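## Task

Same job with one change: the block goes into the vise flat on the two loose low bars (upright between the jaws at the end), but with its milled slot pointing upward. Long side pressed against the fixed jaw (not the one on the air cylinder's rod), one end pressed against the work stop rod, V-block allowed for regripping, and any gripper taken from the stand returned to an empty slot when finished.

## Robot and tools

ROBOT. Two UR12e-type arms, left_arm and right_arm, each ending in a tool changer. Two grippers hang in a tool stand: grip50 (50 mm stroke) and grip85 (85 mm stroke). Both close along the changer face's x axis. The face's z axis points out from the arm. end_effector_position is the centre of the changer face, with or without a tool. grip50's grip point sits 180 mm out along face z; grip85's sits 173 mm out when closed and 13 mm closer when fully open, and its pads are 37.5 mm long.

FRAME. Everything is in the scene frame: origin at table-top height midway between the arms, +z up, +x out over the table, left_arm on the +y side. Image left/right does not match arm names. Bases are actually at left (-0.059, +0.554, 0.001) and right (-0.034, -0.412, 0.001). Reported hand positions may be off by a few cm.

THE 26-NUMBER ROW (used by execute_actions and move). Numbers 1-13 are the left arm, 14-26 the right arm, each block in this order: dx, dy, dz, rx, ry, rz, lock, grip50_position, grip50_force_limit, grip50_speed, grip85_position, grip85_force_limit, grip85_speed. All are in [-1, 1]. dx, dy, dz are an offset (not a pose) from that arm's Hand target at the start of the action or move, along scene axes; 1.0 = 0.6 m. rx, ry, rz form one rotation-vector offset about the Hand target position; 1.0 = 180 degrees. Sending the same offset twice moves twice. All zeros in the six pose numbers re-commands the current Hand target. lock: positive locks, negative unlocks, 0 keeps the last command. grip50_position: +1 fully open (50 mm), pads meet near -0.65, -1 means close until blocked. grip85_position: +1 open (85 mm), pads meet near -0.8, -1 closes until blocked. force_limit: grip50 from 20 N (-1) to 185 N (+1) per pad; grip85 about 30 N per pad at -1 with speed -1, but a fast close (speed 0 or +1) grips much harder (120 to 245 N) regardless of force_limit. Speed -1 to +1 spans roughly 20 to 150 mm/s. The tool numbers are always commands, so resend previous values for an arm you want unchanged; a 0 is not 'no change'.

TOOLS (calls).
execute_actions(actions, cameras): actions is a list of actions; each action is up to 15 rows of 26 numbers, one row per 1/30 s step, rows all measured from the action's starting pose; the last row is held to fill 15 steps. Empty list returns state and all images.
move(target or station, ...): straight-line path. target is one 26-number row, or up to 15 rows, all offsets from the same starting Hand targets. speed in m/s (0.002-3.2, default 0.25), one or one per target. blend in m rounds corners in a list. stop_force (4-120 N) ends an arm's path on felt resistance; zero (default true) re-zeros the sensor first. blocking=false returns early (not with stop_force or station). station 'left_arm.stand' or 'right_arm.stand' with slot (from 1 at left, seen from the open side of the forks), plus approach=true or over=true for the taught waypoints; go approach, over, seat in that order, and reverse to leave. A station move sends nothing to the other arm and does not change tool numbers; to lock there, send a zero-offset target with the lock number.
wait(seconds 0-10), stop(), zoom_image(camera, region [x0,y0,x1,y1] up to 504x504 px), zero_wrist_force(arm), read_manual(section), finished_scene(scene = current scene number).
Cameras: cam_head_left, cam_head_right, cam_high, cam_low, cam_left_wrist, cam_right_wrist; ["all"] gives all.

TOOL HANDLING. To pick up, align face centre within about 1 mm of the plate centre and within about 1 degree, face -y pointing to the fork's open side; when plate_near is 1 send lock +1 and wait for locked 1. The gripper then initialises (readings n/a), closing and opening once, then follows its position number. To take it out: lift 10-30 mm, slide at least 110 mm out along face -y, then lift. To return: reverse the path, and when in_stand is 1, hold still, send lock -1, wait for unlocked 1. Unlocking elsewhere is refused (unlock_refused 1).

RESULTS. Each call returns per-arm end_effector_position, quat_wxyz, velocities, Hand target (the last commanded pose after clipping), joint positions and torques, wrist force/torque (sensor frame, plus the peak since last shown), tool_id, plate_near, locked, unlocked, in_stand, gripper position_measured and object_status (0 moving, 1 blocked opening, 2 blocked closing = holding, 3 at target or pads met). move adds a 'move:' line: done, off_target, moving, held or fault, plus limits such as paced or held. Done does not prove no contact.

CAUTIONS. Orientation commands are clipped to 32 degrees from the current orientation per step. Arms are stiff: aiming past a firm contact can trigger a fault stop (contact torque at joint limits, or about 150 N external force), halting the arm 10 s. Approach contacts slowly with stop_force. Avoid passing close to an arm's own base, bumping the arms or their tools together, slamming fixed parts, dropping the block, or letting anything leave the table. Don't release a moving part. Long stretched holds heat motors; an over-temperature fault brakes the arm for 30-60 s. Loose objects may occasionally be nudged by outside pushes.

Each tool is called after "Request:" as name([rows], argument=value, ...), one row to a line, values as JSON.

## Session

Request:
execute_actions(actions=[])

Request:
zoom_image(camera="cam_high", region=[180, 80, 340, 340])

Request:
zoom_image(camera="cam_head_right", region=[180, 380, 430, 504])

Request:
zoom_image(camera="cam_head_left", region=[180, 210, 420, 390])

Scene clock: 0.00 s.
left_arm: end_effector_position=(+0.2421, +0.5717, +0.2165) locked=0 unlocked=1 plate_near=0 in_stand=0 unlock_refused=0 tool_id=none grip50_position_measured=n/a grip50_object_status=n/a grip85_position_measured=n/a grip85_object_status=n/a end_effector_quat_wxyz=(-0.358, +0.518, +0.774, -0.070) | right_arm: end_effector_position=(+0.9281, -0.5529, +0.3255) locked=0 unlocked=1 plate_near=0 in_stand=0 unlock_refused=0 tool_id=none grip50_position_measured=n/a grip50_object_status=n/a grip85_position_measured=n/a grip85_object_status=n/a end_effector_quat_wxyz=(+0.023, +0.791, -0.611, +0.023)
Joint positions: left_arm=[-0.454 -1.851 2.479 -1.455 -1.643 -0.865] | right_arm=[-0.353 -1.057 1.427 -1.969 -1.63 2.572]
Joint velocities: within noise
Joint torques (N m): no reading
Wrist force (N): no reading
Wrist torque (N m): no reading
Wrist force, peak (N): no reading
Hand target: left_arm +0.2421, +0.5717, +0.2165; -0.358, +0.518, +0.774, -0.070 | right_arm +0.9281, -0.5529, +0.3255; +0.023, +0.791, -0.611, +0.023
Tool commands: left_gripper/lock=+0.0 left_gripper/grip50_position=+1.0 left_gripper/grip50_force_limit=+1.0 left_gripper/grip50_speed=+1.0 left_gripper/grip85_position=+1.0 left_gripper/grip85_force_limit=+1.0 left_gripper/grip85_speed=+1.0 right_gripper/lock=+0.0 right_gripper/grip50_position=+1.0 right_gripper/grip50_force_limit=+1.0 right_gripper/grip50_speed=+1.0 right_gripper/grip85_position=+1.0 right_gripper/grip85_force_limit=+1.0 right_gripper/grip85_speed=+1.0
camera_calibration:
cam_left_wrist: T_world_to_cam=[[-0.217849, 0.847339, 0.484312, -0.530788], [0.91338, 0.351864, -0.204763, -0.326601], [-0.343916, 0.397754, -0.850596, 0.0812043], [0, 0, 0, 1]] pos_world=[0.210607, 0.532377, 0.259263]
cam_right_wrist: T_world_to_cam=[[0.269175, -0.961159, 0.0609718, -0.793692], [-0.906224, -0.231341, 0.353893, 0.649768], [-0.326042, -0.150513, -0.933296, 0.558819], [0, 0, 0, 1]] pos_world=[0.984676, -0.528437, 0.339988]

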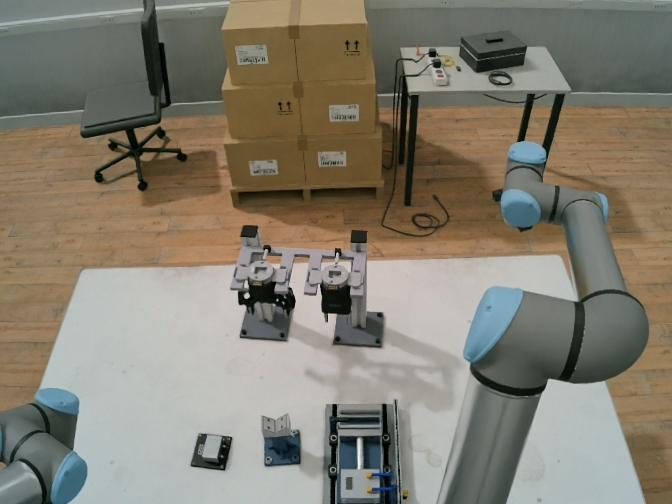

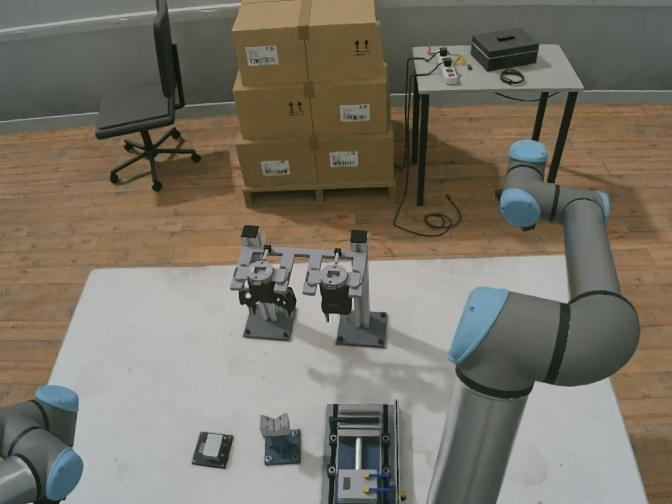

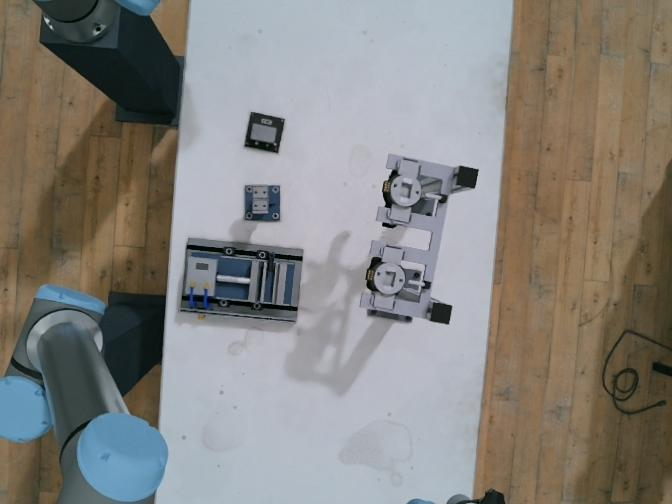

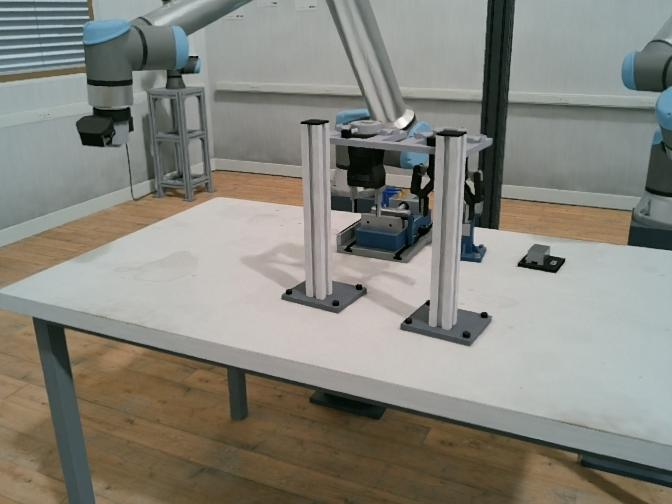

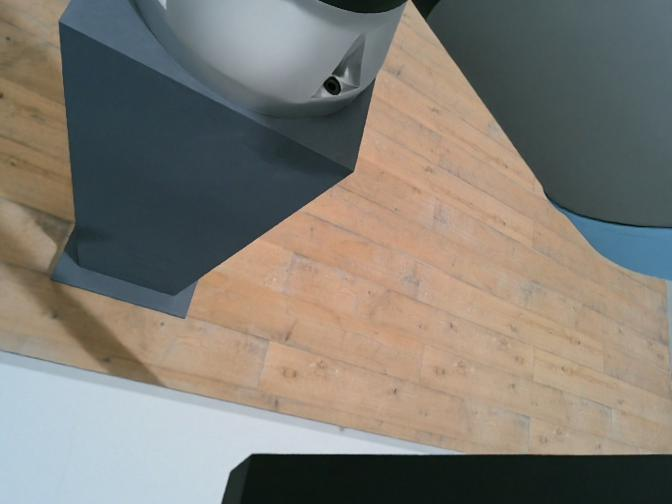

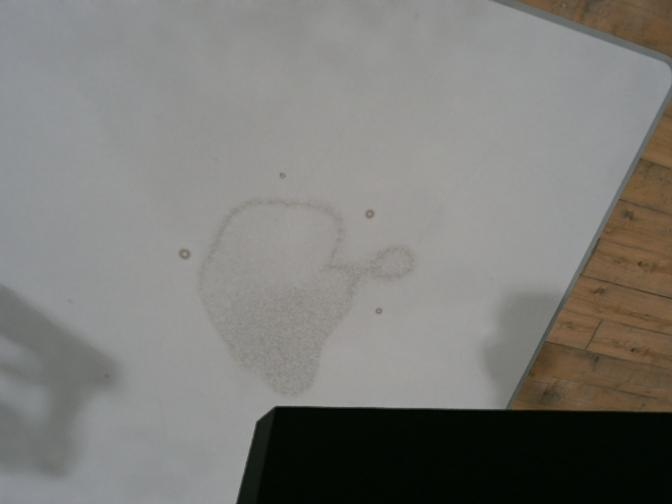

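Scaled by 1.938 from the camera's 672x504 image, which has a finer 960x720 frame.

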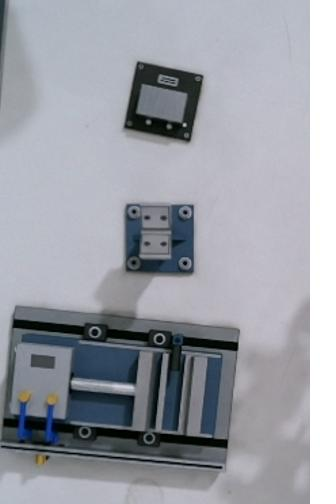

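Scaled by 2.016 from the camera's 672x504 image, which has a finer 960x720 frame.

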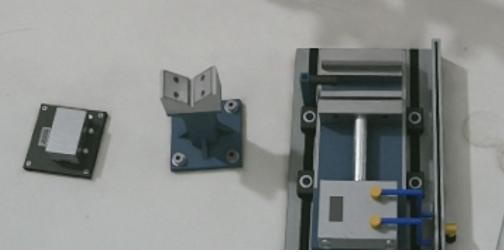

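Scaled by 2.100 from the camera's 672x504 image, which has a finer 960x720 frame.

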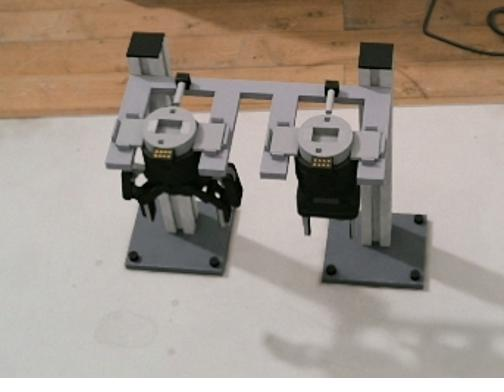

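Request:
move(target=[0.2465, -0.6195, 0.239, 0.0483, -0.2469, 0.3572, 0, 1, 1, 1, 1, 1, 1, -0.78, 0.055, 0.1205, 0.1534, 0.1612, -0.5677, 0, 1, 1, 1, 1, 1, 1], speed=0.25, cameras=["cam_left_wrist", "cam_right_wrist", "cam_high"])

Request:
zoom_image(camera="cam_left_wrist", region=[230, 170, 370, 300])

Request:
zoom_image(camera="cam_right_wrist", region=[200, 150, 500, 405])

Scene clock: 23.70 s.
left_arm: end_effector_position=(+0.3900, +0.1999, +0.3599) locked=0 unlocked=1 plate_near=0 in_stand=0 unlock_refused=0 tool_id=none grip50_position_measured=n/a grip50_object_status=n/a grip85_position_measured=n/a grip85_object_status=n/a end_effector_quat_wxyz=(+0.000, +0.000, +1.000, +0.000) | right_arm: end_effector_position=(+0.4600, -0.5199, +0.3978) locked=0 unlocked=1 plate_near=0 in_stand=0 unlock_refused=0 tool_id=none grip50_position_measured=n/a grip50_object_status=n/a grip85_position_measured=n/a grip85_object_status=n/a end_effector_quat_wxyz=(+0.000, +0.001, +0.954, +0.301)
Joint positions: left_arm=[-0.929 -1.725 2.159 -2.005 -1.57 -2.548] | right_arm=[-0.778 -1.804 2.116 -1.442 -1.133 3.875]
Joint torques (N m): left_arm=[2.96 -51.97 -41.17 -1.12 -2.89 -1.78] | right_arm=[12.09 -18.62 -60.2 -6.75 -1.77 -0.47]
Wrist force (N): left_arm=[0.3 -0.7 0.1] | right_arm=[0.4 -0.2 -2.3]
Wrist torque (N m): left_arm=[0.02 0.14 -0.03] | right_arm=[-0.01 -0.03 -0.19]
Wrist force, peak (N): left_arm=[-0.1 -3.0 -0.6] | right_arm=[3.1 0.1 -2.1]
Hand target: left_arm +0.3900, +0.2000, +0.3599; +0.000, +0.000, +1.000, +0.000 | right_arm +0.4601, -0.5199, +0.3978; +0.000, +0.001, +0.954, +0.301
Off the commanded pose: left_arm 0.000 m, 0 deg | right_arm 0.000 m, 0 deg.
move: done
camera_calibration:
cam_left_wrist: T_world_to_cam=[[-0.999927, -0.0114687, -0.00380737, 0.399427], [-0.0120828, 0.944022, 0.32966, -0.251384], [-0.000186545, 0.329682, -0.944092, 0.315062], [0, 0, 0, 1]] pos_world=[0.396419, 0.138023, 0.38184]
cam_right_wrist: T_world_to_cam=[[-0.999859, -0.01134, -0.0123565, 0.466404], [-0.0166156, 0.569591, 0.821761, 0.0286918], [-0.00228061, 0.82185, -0.569699, 0.690571], [0, 0, 0, 1]] pos_world=[0.46839, -0.5786, 0.375603]
Images, in order (width x height): cam_high 672x504, cam_left_wrist 672x504, cam_right_wrist 672x504.

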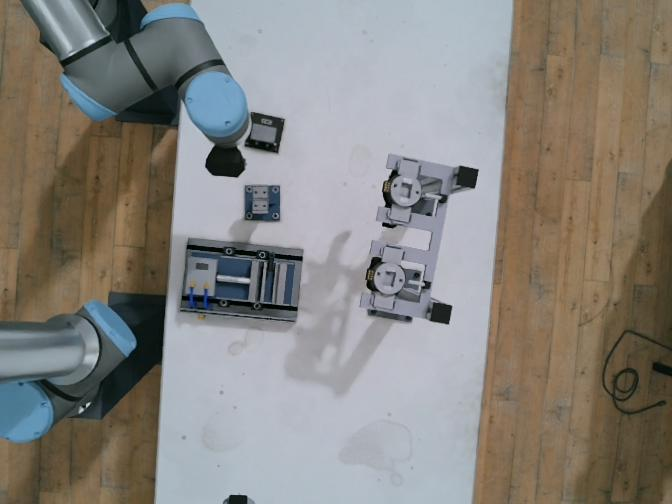

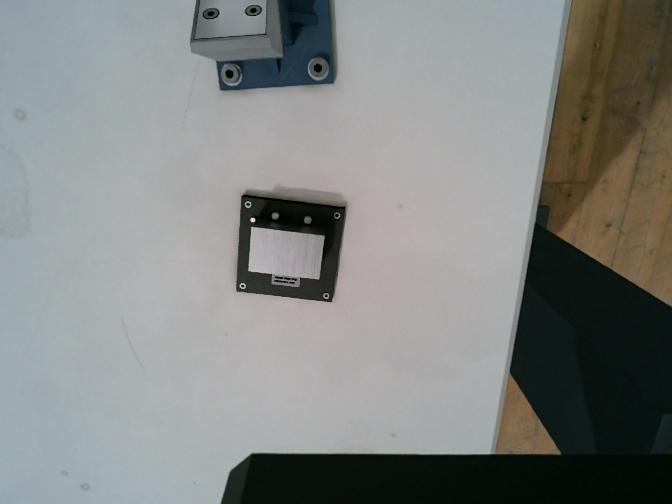

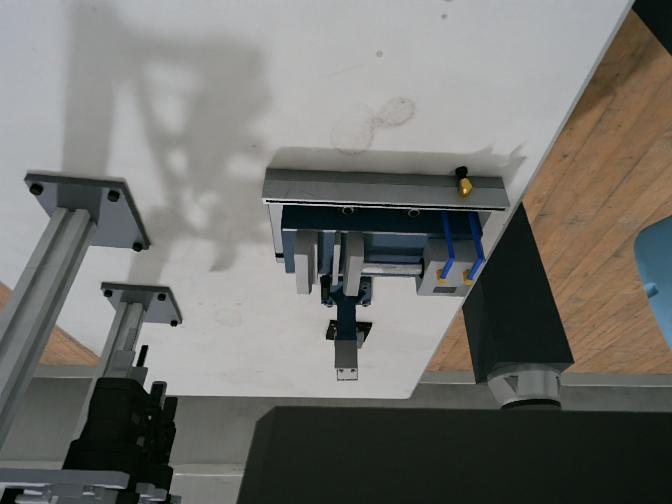

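Scaled by 3.600 from the camera's 672x504 image, which has a finer 960x720 frame.

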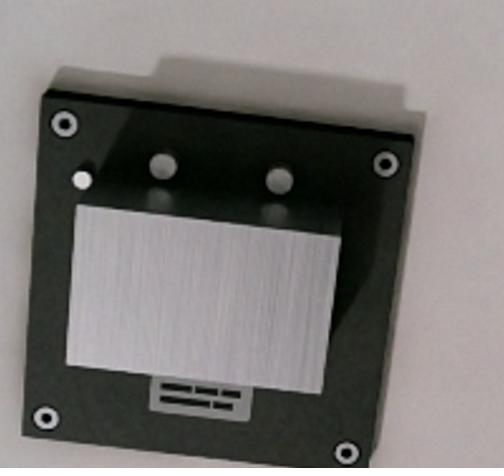

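Scaled by 1.680 from the camera's 672x504 image, which has a finer 960x720 frame.

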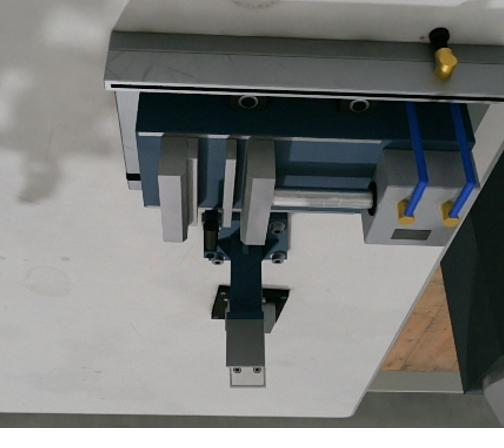

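Request:
move(target=[0.0167, -0.1333, 0.0667, 0, 0, 0, 0, 1, 1, 1, 1, 1, 1, 0, 0, 0, 0, 0, 0, 0, 1, 1, 1, 1, 1, 1], speed=0.3, cameras=["cam_left_wrist", "cam_low", "cam_head_right"])

Request:
zoom_image(camera="cam_left_wrist", region=[230, 50, 380, 210])

Request:
zoom_image(camera="cam_low", region=[500, 220, 600, 290])

Request:
zoom_image(camera="cam_head_right", region=[180, 410, 260, 480])

Scene clock: 50.97 s.
left_arm: end_effector_position=(+0.4000, +0.1201, +0.3998) locked=0 unlocked=1 plate_near=0 in_stand=0 unlock_refused=0 tool_id=none grip50_position_measured=n/a grip50_object_status=n/a grip85_position_measured=n/a grip85_object_status=n/a end_effector_quat_wxyz=(+0.000, +0.000, +1.000, +0.000) | right_arm: end_effector_position=(+0.4601, -0.5199, +0.3978) locked=0 unlocked=1 plate_near=0 in_stand=0 unlock_refused=0 tool_id=none grip50_position_measured=n/a grip50_object_status=n/a grip85_position_measured=n/a grip85_object_status=n/a end_effector_quat_wxyz=(+0.000, +0.001, +0.954, +0.301)
Joint positions: left_arm=[-0.988 -1.646 2.015 -1.939 -1.57 -2.608] | right_arm=[-0.778 -1.804 2.116 -1.442 -1.133 3.875]
Joint torques (N m): left_arm=[-0.53 -53.6 -51.65 -8.66 0.98 1.41] | right_arm=[17.8 -11.27 -60.02 -6.88 -1.98 1.63]
Wrist force (N): left_arm=[0.4 -1.4 -0.1] | right_arm=[0.6 0.0 -2.1]
Wrist torque (N m): left_arm=[-0.03 0.18 0.06] | right_arm=[0.01 -0.04 -0.19]
Wrist force, peak (N): left_arm=[-0.2 -4.7 -2.0] | right_arm=[0.5 -0.3 -2.4]
Hand target: left_arm +0.4000, +0.1200, +0.3999; +0.000, +0.000, +1.000, +0.000 | right_arm +0.4601, -0.5199, +0.3978; +0.000, +0.001, +0.954, +0.301
Off the commanded pose: left_arm 0.000 m, 0 deg | right_arm 0.000 m, 0 deg.
move: done
camera_calibration:
cam_left_wrist: T_world_to_cam=[[-0.999926, -0.0116609, -0.00355961, 0.408469], [-0.0121824, 0.943947, 0.329873, -0.189035], [-0.000486531, 0.329892, -0.944019, 0.379154], [0, 0, 0, 1]] pos_world=[0.40632, 0.0581218, 0.421739]
Images, in order (width x height): cam_head_right 672x504, cam_low 672x504, cam_left_wrist 672x504.

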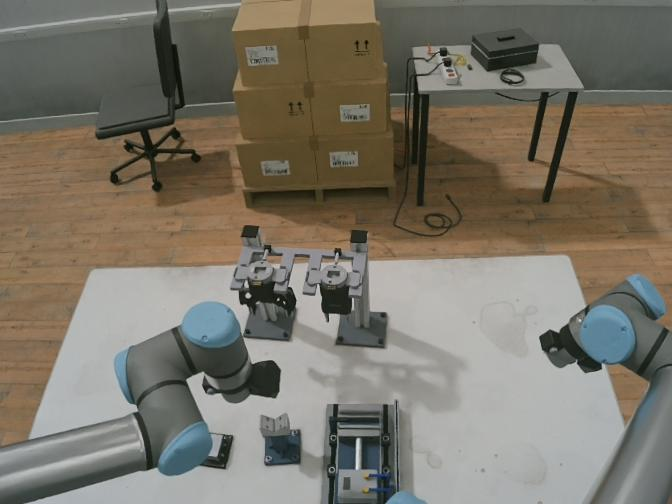

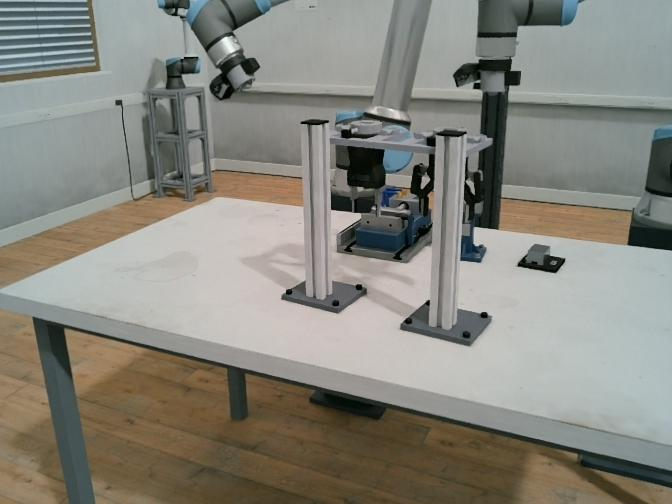

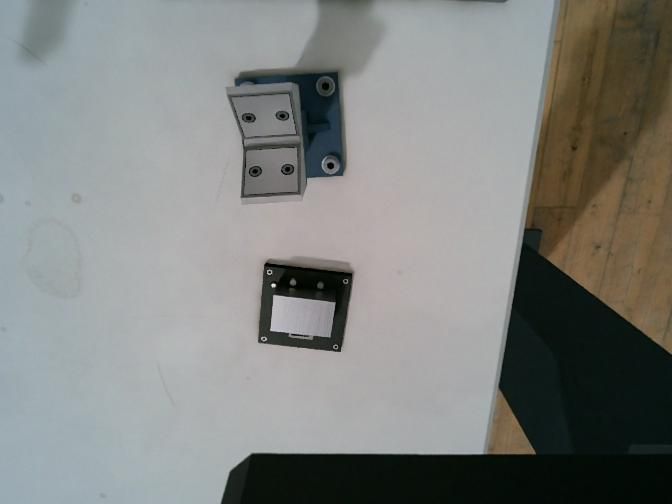

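Scaled by 3.150 from the camera's 672x504 image, which has a finer 960x720 frame.

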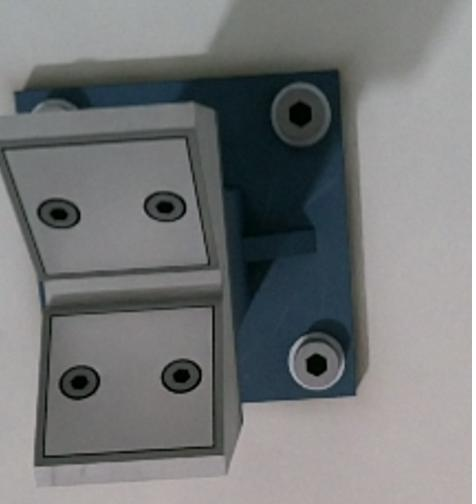

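Scaled by 5.040 from the camera's 672x504 image, which has a finer 960x720 frame.

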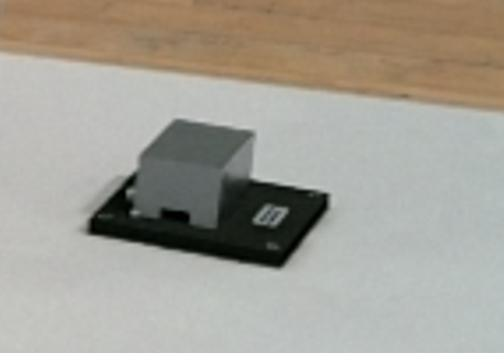

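Scaled by 6.300 from the camera's 672x504 image, which has a finer 960x720 frame.

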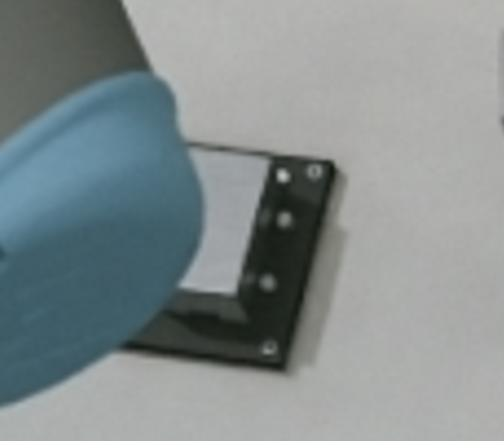

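Request:
move(target=[0.0833, -0.4, 0.0333, 0, 0, -0.5, 0, 1, 1, 1, 1, 1, 1, 0, 0, 0, 0, 0, 0, 0, 1, 1, 1, 1, 1, 1], speed=0.3, cameras=["cam_left_wrist"])

Request:
zoom_image(camera="cam_left_wrist", region=[260, 130, 460, 290])

Scene clock: 63.07 s.
left_arm: end_effector_position=(+0.4499, -0.1200, +0.4199) locked=0 unlocked=1 plate_near=0 in_stand=0 unlock_refused=0 tool_id=none grip50_position_measured=n/a grip50_object_status=n/a grip85_position_measured=n/a grip85_object_status=n/a end_effector_quat_wxyz=(+0.000, +0.707, +0.707, +0.000) | right_arm: end_effector_position=(+0.4601, -0.5199, +0.3978) locked=0 unlocked=1 plate_near=0 in_stand=0 unlock_refused=0 tool_id=none grip50_position_measured=n/a grip50_object_status=n/a grip85_position_measured=n/a grip85_object_status=n/a end_effector_quat_wxyz=(+0.000, +0.001, +0.954, +0.301)
Joint positions: left_arm=[-1.083 -1.307 1.603 -1.867 -1.571 -1.132] | right_arm=[-0.778 -1.804 2.116 -1.442 -1.133 3.875]
Joint torques (N m): left_arm=[0.03 -87.15 -44.55 -8.02 -2.78 1.44] | right_arm=[18.96 -11.2 -60.27 -7.12 -1.8 2.05]
Wrist force (N): left_arm=[0.6 -1.0 0.1] | right_arm=[0.6 -0.2 -2.0]
Wrist torque (N m): left_arm=[0.06 0.14 0.30] | right_arm=[-0.01 -0.04 -0.19]
Wrist force, peak (N): left_arm=[0.7 -1.9 -0.7] | right_arm=[0.8 0.0 -2.4]
Hand target: left_arm +0.4500, -0.1200, +0.4199; +0.000, +0.707, +0.707, +0.000 | right_arm +0.4601, -0.5199, +0.3978; +0.000, +0.001, +0.954, +0.301
Off the commanded pose: left_arm 0.000 m, 0 deg | right_arm 0.000 m, 0 deg.
move: done
camera_calibration:
cam_left_wrist: T_world_to_cam=[[-0.0117896, 0.999924, -0.00349471, 0.13253], [0.944049, 0.0122827, 0.329576, -0.51038], [0.329594, 0.000586406, -0.944123, 0.289335], [0, 0, 0, 1]] pos_world=[0.388023, -0.126421, 0.44184]
Images, in order (width x height): cam_left_wrist 672x504.

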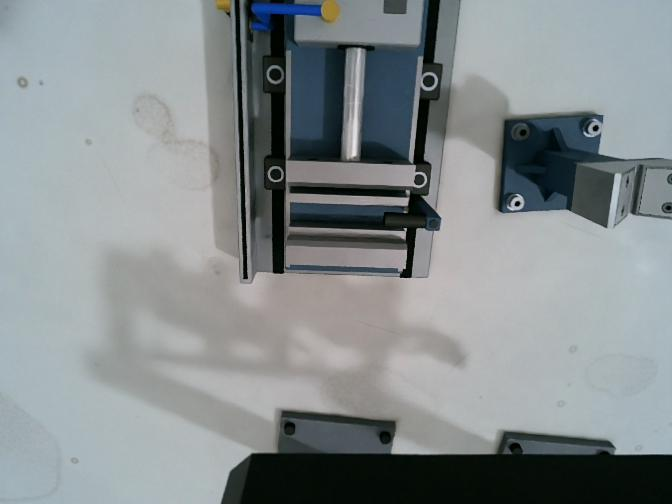

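Scaled by 2.520 from the camera's 672x504 image, which has a finer 960x720 frame.

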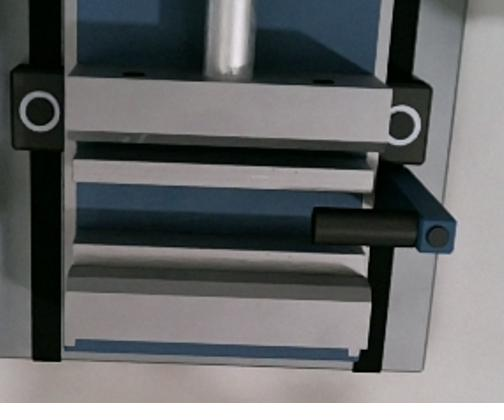

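Request:
move(target=[0.0333, 0.2833, 0.05, 0, 0, 0, 0, 1, 1, 1, 1, 1, 1, 0, 0, 0, 0, 0, 0, 0, 1, 1, 1, 1, 1, 1], speed=0.35, cameras=[])

Request:
move(station="left_arm.stand", slot=1, approach=true, speed=0.25, cameras=[])

Request:
move(station="left_arm.stand", slot=1, over=true, speed=0.15, cameras=["cam_left_wrist"])

Scene clock: 81.67 s.
left_arm: end_effector_position=(+0.4700, +0.0500, +0.4498) locked=0 unlocked=1 plate_near=0 in_stand=0 unlock_refused=0 tool_id=none grip50_position_measured=n/a grip50_object_status=n/a grip85_position_measured=n/a grip85_object_status=n/a end_effector_quat_wxyz=(+0.000, +0.707, +0.707, +0.000) | right_arm: end_effector_position=(+0.4601, -0.5199, +0.3978) locked=0 unlocked=1 plate_near=0 in_stand=0 unlock_refused=0 tool_id=none grip50_position_measured=n/a grip50_object_status=n/a grip85_position_measured=n/a grip85_object_status=n/a end_effector_quat_wxyz=(+0.000, +0.001, +0.954, +0.301)
Joint positions: left_arm=[-0.953 -1.506 1.783 -1.849 -1.571 -1.002] | right_arm=[-0.778 -1.804 2.116 -1.442 -1.133 3.875]
Joint torques (N m): left_arm=[0.53 -64.74 -51.38 -9.03 -3.87 -1.95] | right_arm=[18.54 -9.29 -60.03 -6.94 -1.75 1.95]
Wrist force (N): left_arm=[0.5 -0.4 0.0] | right_arm=[0.7 -0.3 -2.1]
Wrist torque (N m): left_arm=[0.06 0.14 0.30] | right_arm=[-0.01 -0.05 -0.19]
Wrist force, peak (N): left_arm=[5.2 0.2 -0.9] | right_arm=[0.7 0.0 -2.5]
Hand target: left_arm +0.4700, +0.0500, +0.4499; +0.000, +0.707, +0.707, +0.000 | right_arm +0.4601, -0.5199, +0.3978; +0.000, +0.001, +0.954, +0.301
Off the commanded pose: left_arm 0.000 m, 0 deg | right_arm 0.000 m, 0 deg.
move: done
No camera images: "cameras" was empty.

Scene clock: 82.83 s.
left_arm: end_effector_position=(+0.6078, +0.1301, +0.3844) locked=0 unlocked=1 plate_near=0 in_stand=0 unlock_refused=0 tool_id=none grip50_position_measured=n/a grip50_object_status=n/a grip85_position_measured=n/a grip85_object_status=n/a end_effector_quat_wxyz=(+0.002, +0.745, +0.667, +0.000) | right_arm: end_effector_position=(+0.4601, -0.5199, +0.3978) locked=0 unlocked=1 plate_near=0 in_stand=0 unlock_refused=0 tool_id=none grip50_position_measured=n/a grip50_object_status=n/a grip85_position_measured=n/a grip85_object_status=n/a end_effector_quat_wxyz=(+0.000, +0.001, +0.954, +0.301)
Joint positions: left_arm=[-0.739 -1.375 1.755 -1.955 -1.572 -0.679] | right_arm=[-0.778 -1.804 2.116 -1.442 -1.133 3.875]
Joint torques (N m): left_arm=[1.59 -70.58 -40.83 -1.38 -1.78 0.6] | right_arm=[19.35 -11.08 -59.69 -6.9 -1.76 1.95]
Wrist force (N): left_arm=[0.4 -1.4 0.0] | right_arm=[0.3 -0.2 -2.0]
Wrist torque (N m): left_arm=[-0.04 0.17 0.31] | right_arm=[-0.01 -0.02 -0.20]
Wrist force, peak (N): left_arm=[-1.7 -4.5 -2.0] | right_arm=[0.8 0.0 -2.3]
Hand target: left_arm +0.6078, +0.1302, +0.3843; +0.002, +0.745, +0.667, +0.000 | right_arm +0.4601, -0.5199, +0.3978; +0.000, +0.001, +0.954, +0.301
Tool commands: left_gripper/lock=+0.0 left_gripper/grip50_position=+1.0 left_gripper/grip50_force_limit=+1.0 left_gripper/grip50_speed=+1.0 left_gripper/grip85_position=+1.0 left_gripper/grip85_force_limit=+1.0 left_gripper/grip85_speed=+1.0 right_gripper/lock=+0.0 right_gripper/grip50_position=+1.0 right_gripper/grip50_force_limit=+1.0 right_gripper/grip50_speed=+1.0 right_gripper/grip85_position=+1.0 right_gripper/grip85_force_limit=+1.0 right_gripper/grip85_speed=+1.0
Off the commanded pose: left_arm 0.000 m, 0 deg.
move: done; to station left_arm.stand, slot 1, approach point
No camera images: "cameras" was empty.

Scene clock: 84.20 s.
left_arm: end_effector_position=(+0.7470, +0.1150, +0.3847) locked=0 unlocked=1 plate_near=0 in_stand=0 unlock_refused=0 tool_id=none grip50_position_measured=n/a grip50_object_status=n/a grip85_position_measured=n/a grip85_object_status=n/a end_effector_quat_wxyz=(+0.002, +0.745, +0.667, +0.000) | right_arm: end_effector_position=(+0.4601, -0.5199, +0.3978) locked=0 unlocked=1 plate_near=0 in_stand=0 unlock_refused=0 tool_id=none grip50_position_measured=n/a grip50_object_status=n/a grip85_position_measured=n/a grip85_object_status=n/a end_effector_quat_wxyz=(+0.000, +0.001, +0.954, +0.301)
Joint positions: left_arm=[-0.64 -1.175 1.487 -1.887 -1.572 -0.58] | right_arm=[-0.778 -1.804 2.116 -1.442 -1.133 3.875]
Joint torques (N m): left_arm=[-5.68 -92.39 -50.64 -8.53 -0.52 -2.28] | right_arm=[19.99 -12.42 -60.03 -6.88 -1.69 1.69]
Wrist force (N): left_arm=[0.6 -1.0 0.1] | right_arm=[0.6 0.1 -2.3]
Wrist torque (N m): left_arm=[-0.01 0.11 0.13] | right_arm=[0.02 -0.05 -0.20]
Wrist force, peak (N): left_arm=[1.0 -4.8 0.3] | right_arm=[0.7 -0.1 -2.5]
Hand target: left_arm +0.7470, +0.1149, +0.3848; +0.002, +0.745, +0.667, +0.000 | right_arm +0.4601, -0.5199, +0.3978; +0.000, +0.001, +0.954, +0.301
Tool commands: left_gripper/lock=+0.0 left_gripper/grip50_position=+1.0 left_gripper/grip50_force_limit=+1.0 left_gripper/grip50_speed=+1.0 left_gripper/grip85_position=+1.0 left_gripper/grip85_force_limit=+1.0 left_gripper/grip85_speed=+1.0 right_gripper/lock=+0.0 right_gripper/grip50_position=+1.0 right_gripper/grip50_force_limit=+1.0 right_gripper/grip50_speed=+1.0 right_gripper/grip85_position=+1.0 right_gripper/grip85_force_limit=+1.0 right_gripper/grip85_speed=+1.0
Off the commanded pose: left_arm 0.000 m, 0 deg.
move: done; to station left_arm.stand, slot 1, over the seat
camera_calibration:
cam_left_wrist: T_world_to_cam=[[0.0977293, 0.995196, -0.00574639, -0.179531], [0.938982, -0.0902925, 0.331905, -0.767421], [0.329792, -0.0378326, -0.943295, 0.162148], [0, 0, 0, 1]] pos_world=[0.684665, 0.115511, 0.406632]
Images, in order (width x height): cam_left_wrist 672x504.

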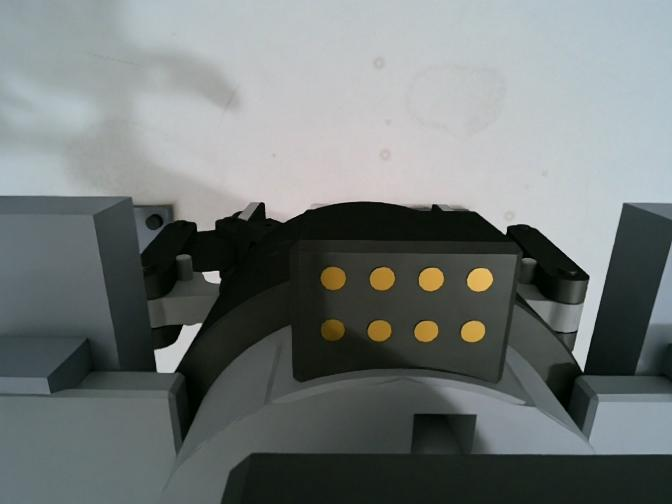

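Request:
move(station="left_arm.stand", slot=1, speed=0.02, stop_force=25, cameras=[])

Request:
execute_actions([
  [[0,0,0,0,0,0,1,1,1,1,1,-1,-0.5,0,0,0,0,0,0,0,1,1,1,1,1,1]],
])

Request:
wait(seconds=3.5)

Scene clock: 91.17 s.
left_arm: end_effector_position=(+0.7471, +0.1149, +0.3628) locked=0 unlocked=1 plate_near=1 in_stand=1 unlock_refused=0 tool_id=none grip50_position_measured=n/a grip50_object_status=n/a grip85_position_measured=n/a grip85_object_status=n/a end_effector_quat_wxyz=(+0.002, +0.745, +0.667, +0.000) | right_arm: end_effector_position=(+0.4601, -0.5199, +0.3978) locked=0 unlocked=1 plate_near=0 in_stand=0 unlock_refused=0 tool_id=none grip50_position_measured=n/a grip50_object_status=n/a grip85_position_measured=n/a grip85_object_status=n/a end_effector_quat_wxyz=(+0.000, +0.001, +0.954, +0.301)
Joint positions: left_arm=[-0.64 -1.163 1.511 -1.923 -1.572 -0.58] | right_arm=[-0.778 -1.804 2.116 -1.442 -1.133 3.875]
Joint torques (N m): left_arm=[-6.27 -79.02 -42.34 0.58 -2.38 -2.16] | right_arm=[18.32 -10.62 -60.71 -6.76 -1.82 1.59]
Wrist force (N): left_arm=[0.4 -2.2 -19.2] | right_arm=[0.5 -0.2 -2.1]
Wrist torque (N m): left_arm=[0.42 0.54 0.21] | right_arm=[-0.01 -0.03 -0.20]
Wrist force, peak (N): left_arm=[0.7 -2.8 -19.8] | right_arm=[0.8 -0.2 -2.4]
Hand target: left_arm +0.7471, +0.1149, +0.3628; +0.002, +0.745, +0.667, +0.000 | right_arm +0.4601, -0.5199, +0.3978; +0.000, +0.001, +0.954, +0.301
Tool commands: left_gripper/lock=+0.0 left_gripper/grip50_position=+1.0 left_gripper/grip50_force_limit=+1.0 left_gripper/grip50_speed=+1.0 left_gripper/grip85_position=+1.0 left_gripper/grip85_force_limit=+1.0 left_gripper/grip85_speed=+1.0 right_gripper/lock=+0.0 right_gripper/grip50_position=+1.0 right_gripper/grip50_force_limit=+1.0 right_gripper/grip50_speed=+1.0 right_gripper/grip85_position=+1.0 right_gripper/grip85_force_limit=+1.0 right_gripper/grip85_speed=+1.0
Off the commanded pose: left_arm 0.000 m, 0 deg.
move: done; to station left_arm.stand, slot 1
No camera images: "cameras" was empty.

Scene clock: 91.90 s.
left_arm: end_effector_position=(+0.7471, +0.1149, +0.3628) locked=0 unlocked=0 plate_near=1 in_stand=1 unlock_refused=0 tool_id=none grip50_position_measured=n/a grip50_object_status=n/a grip85_position_measured=n/a grip85_object_status=n/a end_effector_quat_wxyz=(+0.002, +0.745, +0.667, +0.000) | right_arm: end_effector_position=(+0.4601, -0.5199, +0.3978) locked=0 unlocked=1 plate_near=0 in_stand=0 unlock_refused=0 tool_id=none grip50_position_measured=n/a grip50_object_status=n/a grip85_position_measured=n/a grip85_object_status=n/a end_effector_quat_wxyz=(+0.000, +0.001, +0.954, +0.301)
Joint positions: left_arm=[-0.64 -1.163 1.511 -1.923 -1.572 -0.58] | right_arm=[-0.778 -1.804 2.116 -1.442 -1.133 3.875]
Joint torques (N m): left_arm=[-2.49 -77.01 -44.4 -0.48 -2.13 -1.86] | right_arm=[19.21 -10.8 -60.48 -6.98 -1.68 2.04]
Wrist force (N): left_arm=[-0.5 -0.5 -19.6] | right_arm=[0.4 -0.1 -2.2]
Wrist torque (N m): left_arm=[0.56 1.92 0.18] | right_arm=[0.00 -0.03 -0.19]
Wrist force, peak (N): left_arm=[0.5 -1.5 -20.0] | right_arm=[0.8 -0.2 -2.2]
Hand target: left_arm +0.7471, +0.1149, +0.3628; +0.002, +0.745, +0.667, +0.000 | right_arm +0.4601, -0.5199, +0.3978; +0.000, +0.001, +0.954, +0.301
Tool commands: left_gripper/lock=+0.0 left_gripper/grip50_position=+1.0 left_gripper/grip50_force_limit=+1.0 left_gripper/grip50_speed=+1.0 left_gripper/grip85_position=+1.0 left_gripper/grip85_force_limit=-1.0 left_gripper/grip85_speed=-0.5 right_gripper/lock=+0.0 right_gripper/grip50_position=+1.0 right_gripper/grip50_force_limit=+1.0 right_gripper/grip50_speed=+1.0 right_gripper/grip85_position=+1.0 right_gripper/grip85_force_limit=+1.0 right_gripper/grip85_speed=+1.0
Off the commanded pose: left_arm 0.000 m, 0 deg | right_arm 0.000 m, 0 deg.

Scene clock: 95.40 s.
left_arm: end_effector_position=(+0.7471, +0.1149, +0.3628) locked=1 unlocked=0 plate_near=1 in_stand=1 unlock_refused=0 tool_id=grip85 grip50_position_measured=n/a grip50_object_status=n/a grip85_position_measured=n/a grip85_object_status=n/a end_effector_quat_wxyz=(+0.002, +0.745, +0.667, +0.000) | right_arm: end_effector_position=(+0.4601, -0.5199, +0.3978) locked=0 unlocked=1 plate_near=0 in_stand=0 unlock_refused=0 tool_id=none grip50_position_measured=n/a grip50_object_status=n/a grip85_position_measured=n/a grip85_object_status=n/a end_effector_quat_wxyz=(+0.000, +0.001, +0.954, +0.301)
Joint positions: left_arm=[-0.64 -1.163 1.511 -1.923 -1.572 -0.58] | right_arm=[-0.778 -1.804 2.116 -1.442 -1.133 3.875]
Joint torques (N m): left_arm=[4.34 -69.59 -32.04 -6.14 -1.93 -1.25] | right_arm=[19.42 -12.21 -60.19 -6.81 -1.76 1.73]
Wrist force (N): left_arm=[-1.0 0.2 -28.7] | right_arm=[0.6 0.1 -2.2]
Wrist torque (N m): left_arm=[0.49 1.75 0.22] | right_arm=[0.01 -0.04 -0.19]
Wrist force, peak (N): left_arm=[-0.5 -0.2 -29.4] | right_arm=[0.5 0.1 -2.5]
Hand target: left_arm +0.7471, +0.1149, +0.3628; +0.002, +0.745, +0.667, +0.000 | right_arm +0.4601, -0.5199, +0.3978; +0.000, +0.001, +0.954, +0.301
Tool commands: left_gripper/lock=+0.0 left_gripper/grip50_position=+1.0 left_gripper/grip50_force_limit=+1.0 left_gripper/grip50_speed=+1.0 left_gripper/grip85_position=+1.0 left_gripper/grip85_force_limit=-1.0 left_gripper/grip85_speed=-0.5 right_gripper/lock=+0.0 right_gripper/grip50_position=+1.0 right_gripper/grip50_force_limit=+1.0 right_gripper/grip50_speed=+1.0 right_gripper/grip85_position=+1.0 right_gripper/grip85_force_limit=+1.0 right_gripper/grip85_speed=+1.0
Off the commanded pose: left_arm 0.000 m, 0 deg | right_arm 0.000 m, 0 deg.
wait: 3.50 s; at rest by 0.17 s

Request:
move(station="left_arm.stand", slot=1, over=true, speed=0.06, cameras=[])

Request:
move(station="left_arm.stand", slot=1, approach=true, speed=0.15, cameras=[])

Request:
move(target=[-0.2822, 0.2175, -0.1405, 0, 0.0014, 0.5002, 1, 1, 1, 1, 0.65, -1, -0.5, 0, 0, 0, 0, 0, 0, 0, 1, 1, 1, 1, 1, 1], speed=0.25, cameras=["cam_left_wrist"])

Request:
zoom_image(camera="cam_left_wrist", region=[230, 120, 450, 270])

Scene clock: 103.37 s.
left_arm: end_effector_position=(+0.7470, +0.1150, +0.3850) locked=1 unlocked=0 plate_near=1 in_stand=0 unlock_refused=0 tool_id=grip85 grip50_position_measured=n/a grip50_object_status=n/a grip85_position_measured=3 grip85_object_status=3 end_effector_quat_wxyz=(+0.002, +0.745, +0.667, +0.000) | right_arm: end_effector_position=(+0.4601, -0.5199, +0.3978) locked=0 unlocked=1 plate_near=0 in_stand=0 unlock_refused=0 tool_id=none grip50_position_measured=n/a grip50_object_status=n/a grip85_position_measured=n/a grip85_object_status=n/a end_effector_quat_wxyz=(+0.000, +0.001, +0.954, +0.301)
Joint positions: left_arm=[-0.64 -1.175 1.487 -1.887 -1.572 -0.58] | right_arm=[-0.778 -1.804 2.116 -1.442 -1.133 3.875]
Joint torques (N m): left_arm=[1.67 -91.44 -51.38 -10.95 -1.72 -0.34] | right_arm=[18.01 -13.98 -59.98 -6.77 -1.63 1.83]
Wrist force (N): left_arm=[-0.1 -0.9 0.3] | right_arm=[0.6 -0.1 -2.2]
Wrist torque (N m): left_arm=[0.01 0.16 0.16] | right_arm=[0.00 -0.04 -0.20]
Wrist force, peak (N): left_arm=[-0.7 0.3 -28.9] | right_arm=[0.7 -0.2 -2.5]
Hand target: left_arm +0.7470, +0.1149, +0.3848; +0.002, +0.745, +0.667, +0.000 | right_arm +0.4601, -0.5199, +0.3978; +0.000, +0.001, +0.954, +0.301
Tool commands: left_gripper/lock=+0.0 left_gripper/grip50_position=+1.0 left_gripper/grip50_force_limit=+1.0 left_gripper/grip50_speed=+1.0 left_gripper/grip85_position=+1.0 left_gripper/grip85_force_limit=-1.0 left_gripper/grip85_speed=-0.5 right_gripper/lock=+0.0 right_gripper/grip50_position=+1.0 right_gripper/grip50_force_limit=+1.0 right_gripper/grip50_speed=+1.0 right_gripper/grip85_position=+1.0 right_gripper/grip85_force_limit=+1.0 right_gripper/grip85_speed=+1.0
Off the commanded pose: left_arm 0.000 m, 0 deg.
move: done; to station left_arm.stand, slot 1, over the seat
No camera images: "cameras" was empty.

Scene clock: 104.73 s.
left_arm: end_effector_position=(+0.6079, +0.1301, +0.3844) locked=1 unlocked=0 plate_near=1 in_stand=0 unlock_refused=0 tool_id=grip85 grip50_position_measured=n/a grip50_object_status=n/a grip85_position_measured=3 grip85_object_status=3 end_effector_quat_wxyz=(+0.002, +0.745, +0.667, +0.000) | right_arm: end_effector_position=(+0.4601, -0.5199, +0.3978) locked=0 unlocked=1 plate_near=0 in_stand=0 unlock_refused=0 tool_id=none grip50_position_measured=n/a grip50_object_status=n/a grip85_position_measured=n/a grip85_object_status=n/a end_effector_quat_wxyz=(+0.000, +0.001, +0.954, +0.301)
Joint positions: left_arm=[-0.739 -1.375 1.755 -1.955 -1.572 -0.679] | right_arm=[-0.778 -1.804 2.116 -1.442 -1.133 3.875]
Joint torques (N m): left_arm=[1.09 -85.37 -54.72 -3.25 0.2 1.71] | right_arm=[18.4 -13.18 -59.82 -6.92 -1.73 2.05]
Wrist force (N): left_arm=[0.2 -1.5 -0.4] | right_arm=[0.6 0.1 -2.2]
Wrist torque (N m): left_arm=[-0.04 0.18 0.07] | right_arm=[0.01 -0.04 -0.19]
Wrist force, peak (N): left_arm=[0.4 -6.4 0.0] | right_arm=[0.6 -0.2 -2.4]
Hand target: left_arm +0.6078, +0.1302, +0.3843; +0.002, +0.745, +0.667, +0.000 | right_arm +0.4601, -0.5199, +0.3978; +0.000, +0.001, +0.954, +0.301
Tool commands: left_gripper/lock=+0.0 left_gripper/grip50_position=+1.0 left_gripper/grip50_force_limit=+1.0 left_gripper/grip50_speed=+1.0 left_gripper/grip85_position=+1.0 left_gripper/grip85_force_limit=-1.0 left_gripper/grip85_speed=-0.5 right_gripper/lock=+0.0 right_gripper/grip50_position=+1.0 right_gripper/grip50_force_limit=+1.0 right_gripper/grip50_speed=+1.0 right_gripper/grip85_position=+1.0 right_gripper/grip85_force_limit=+1.0 right_gripper/grip85_speed=+1.0
Off the commanded pose: left_arm 0.000 m, 0 deg.
move: done; to station left_arm.stand, slot 1, approach point
No camera images: "cameras" was empty.

Scene clock: 108.37 s.
left_arm: end_effector_position=(+0.4385, +0.2606, +0.3001) locked=1 unlocked=0 plate_near=1 in_stand=0 unlock_refused=0 tool_id=grip85 grip50_position_measured=n/a grip50_object_status=n/a grip85_position_measured=48 grip85_object_status=3 end_effector_quat_wxyz=(+0.000, +0.055, +0.999, +0.000) | right_arm: end_effector_position=(+0.4601, -0.5199, +0.3978) locked=0 unlocked=1 plate_near=0 in_stand=0 unlock_refused=0 tool_id=none grip50_position_measured=n/a grip50_object_status=n/a grip85_position_measured=n/a grip85_object_status=n/a end_effector_quat_wxyz=(+0.000, +0.001, +0.954, +0.301)
Joint positions: left_arm=[-0.79 -1.657 2.221 -2.135 -1.571 -2.301] | right_arm=[-0.778 -1.804 2.116 -1.442 -1.133 3.875]
Joint torques (N m): left_arm=[6.44 -37.36 -57.96 -3.12 2.71 -2.06] | right_arm=[19.43 -12.67 -59.86 -6.72 -1.6 1.77]
Wrist force (N): left_arm=[-0.1 -1.5 -0.3] | right_arm=[0.6 -0.2 -2.0]
Wrist torque (N m): left_arm=[0.03 0.18 0.01] | right_arm=[0.00 -0.04 -0.19]
Wrist force, peak (N): left_arm=[-0.2 -2.1 -0.2] | right_arm=[0.7 0.0 -2.4]
Hand target: left_arm +0.4385, +0.2607, +0.3000; +0.000, +0.054, +0.999, +0.000 | right_arm +0.4601, -0.5199, +0.3978; +0.000, +0.001, +0.954, +0.301
Tool commands: left_gripper/lock=+0.0 left_gripper/grip50_position=+1.0 left_gripper/grip50_force_limit=+1.0 left_gripper/grip50_speed=+1.0 left_gripper/grip85_position=+0.65 left_gripper/grip85_force_limit=-1.0 left_gripper/grip85_speed=-0.5 right_gripper/lock=+0.0 right_gripper/grip50_position=+1.0 right_gripper/grip50_force_limit=+1.0 right_gripper/grip50_speed=+1.0 right_gripper/grip85_position=+1.0 right_gripper/grip85_force_limit=+1.0 right_gripper/grip85_speed=+1.0
Off the commanded pose: left_arm 0.000 m, 0 deg | right_arm 0.000 m, 0 deg.
move: done
camera_calibration:
cam_left_wrist: T_world_to_cam=[[-0.99524, 0.0973824, -0.00365221, 0.417874], [0.0907817, 0.940104, 0.328577, -0.332118], [0.035431, 0.326681, -0.94447, 0.223924], [0, 0, 0, 1]] pos_world=[0.438102, 0.19838, 0.322142]
Images, in order (width x height): cam_left_wrist 672x504.

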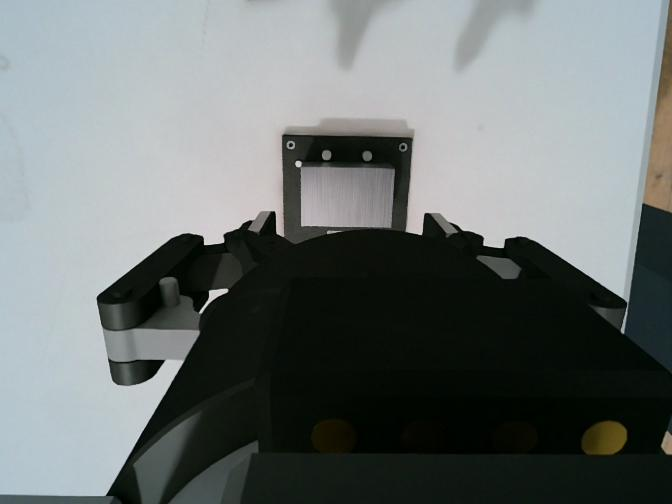

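Scaled by 2.291 from the camera's 672x504 image, which has a finer 960x720 frame.

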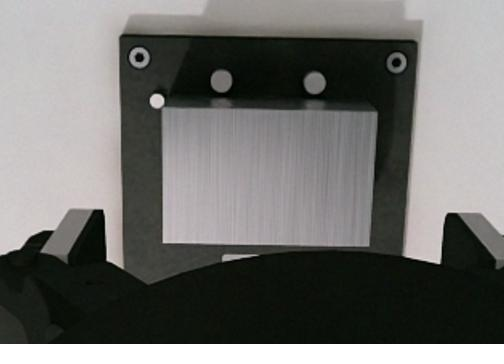

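Request:
move(target=[0.0015, 0, -0.1432, 0, 0, -0.0028, 1, 1, 1, 1, 0.65, -1, -0.5, 0, 0, 0, 0, 0, 0, 0, 1, 1, 1, 1, 1, 1], speed=0.06, stop_force=15, cameras=["cam_left_wrist"])

Request:
zoom_image(camera="cam_left_wrist", region=[230, 110, 460, 270])

Scene clock: 116.00 s.
left_arm: end_effector_position=(+0.4394, +0.2607, +0.2141) locked=1 unlocked=0 plate_near=1 in_stand=0 unlock_refused=0 tool_id=grip85 grip50_position_measured=n/a grip50_object_status=n/a grip85_position_measured=48 grip85_object_status=3 end_effector_quat_wxyz=(+0.000, +0.059, +0.998, +0.000) | right_arm: end_effector_position=(+0.4601, -0.5199, +0.3978) locked=0 unlocked=1 plate_near=0 in_stand=0 unlock_refused=0 tool_id=none grip50_position_measured=n/a grip50_object_status=n/a grip85_position_measured=n/a grip85_object_status=n/a end_effector_quat_wxyz=(+0.000, +0.001, +0.954, +0.301)
Joint positions: left_arm=[-0.789 -1.544 2.303 -2.33 -1.571 -2.291] | right_arm=[-0.778 -1.804 2.116 -1.442 -1.133 3.875]
Joint torques (N m): left_arm=[4.13 -64.08 -51.08 -3.12 1.24 -2.32] | right_arm=[18.35 -10.96 -59.67 -6.6 -1.61 1.77]
Wrist force (N): left_arm=[-0.6 -1.2 -0.4] | right_arm=[0.7 0.0 -2.1]
Wrist torque (N m): left_arm=[-0.01 0.23 -0.03] | right_arm=[0.01 -0.05 -0.20]
Wrist force, peak (N): left_arm=[-0.6 -1.6 -3.2] | right_arm=[0.5 -0.1 -2.4]
Hand target: left_arm +0.4394, +0.2607, +0.2141; +0.000, +0.059, +0.998, +0.000 | right_arm +0.4601, -0.5199, +0.3978; +0.000, +0.001, +0.954, +0.301
Tool commands: left_gripper/lock=+0.0 left_gripper/grip50_position=+1.0 left_gripper/grip50_force_limit=+1.0 left_gripper/grip50_speed=+1.0 left_gripper/grip85_position=+0.65 left_gripper/grip85_force_limit=-1.0 left_gripper/grip85_speed=-0.5 right_gripper/lock=+0.0 right_gripper/grip50_position=+1.0 right_gripper/grip50_force_limit=+1.0 right_gripper/grip50_speed=+1.0 right_gripper/grip85_position=+1.0 right_gripper/grip85_force_limit=+1.0 right_gripper/grip85_speed=+1.0
Off the commanded pose: left_arm 0.000 m, 0 deg | right_arm 0.000 m, 0 deg.
move: done
camera_calibration:
cam_left_wrist: T_world_to_cam=[[-0.994378, 0.105828, -0.00353959, 0.415851], [0.0987888, 0.939234, 0.328755, -0.307381], [0.0381159, 0.326557, -0.944409, 0.141482], [0, 0, 0, 1]] pos_world=[0.438486, 0.198492, 0.236142]
Images, in order (width x height): cam_left_wrist 672x504.

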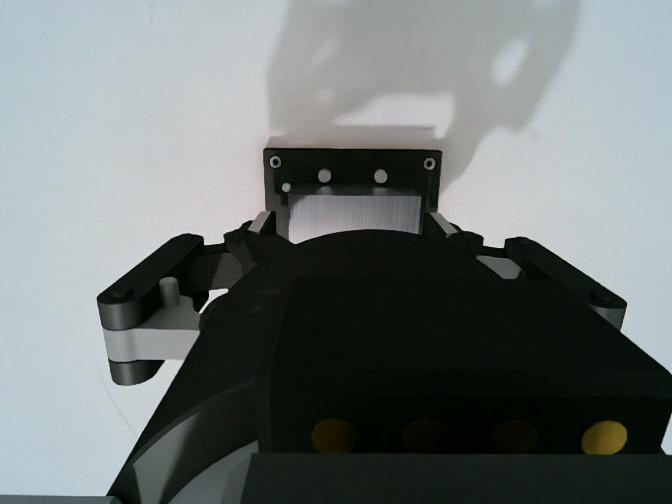

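Scaled by 2.191 from the camera's 672x504 image, which has a finer 960x720 frame.

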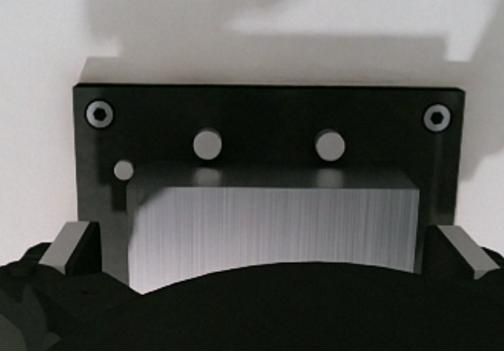

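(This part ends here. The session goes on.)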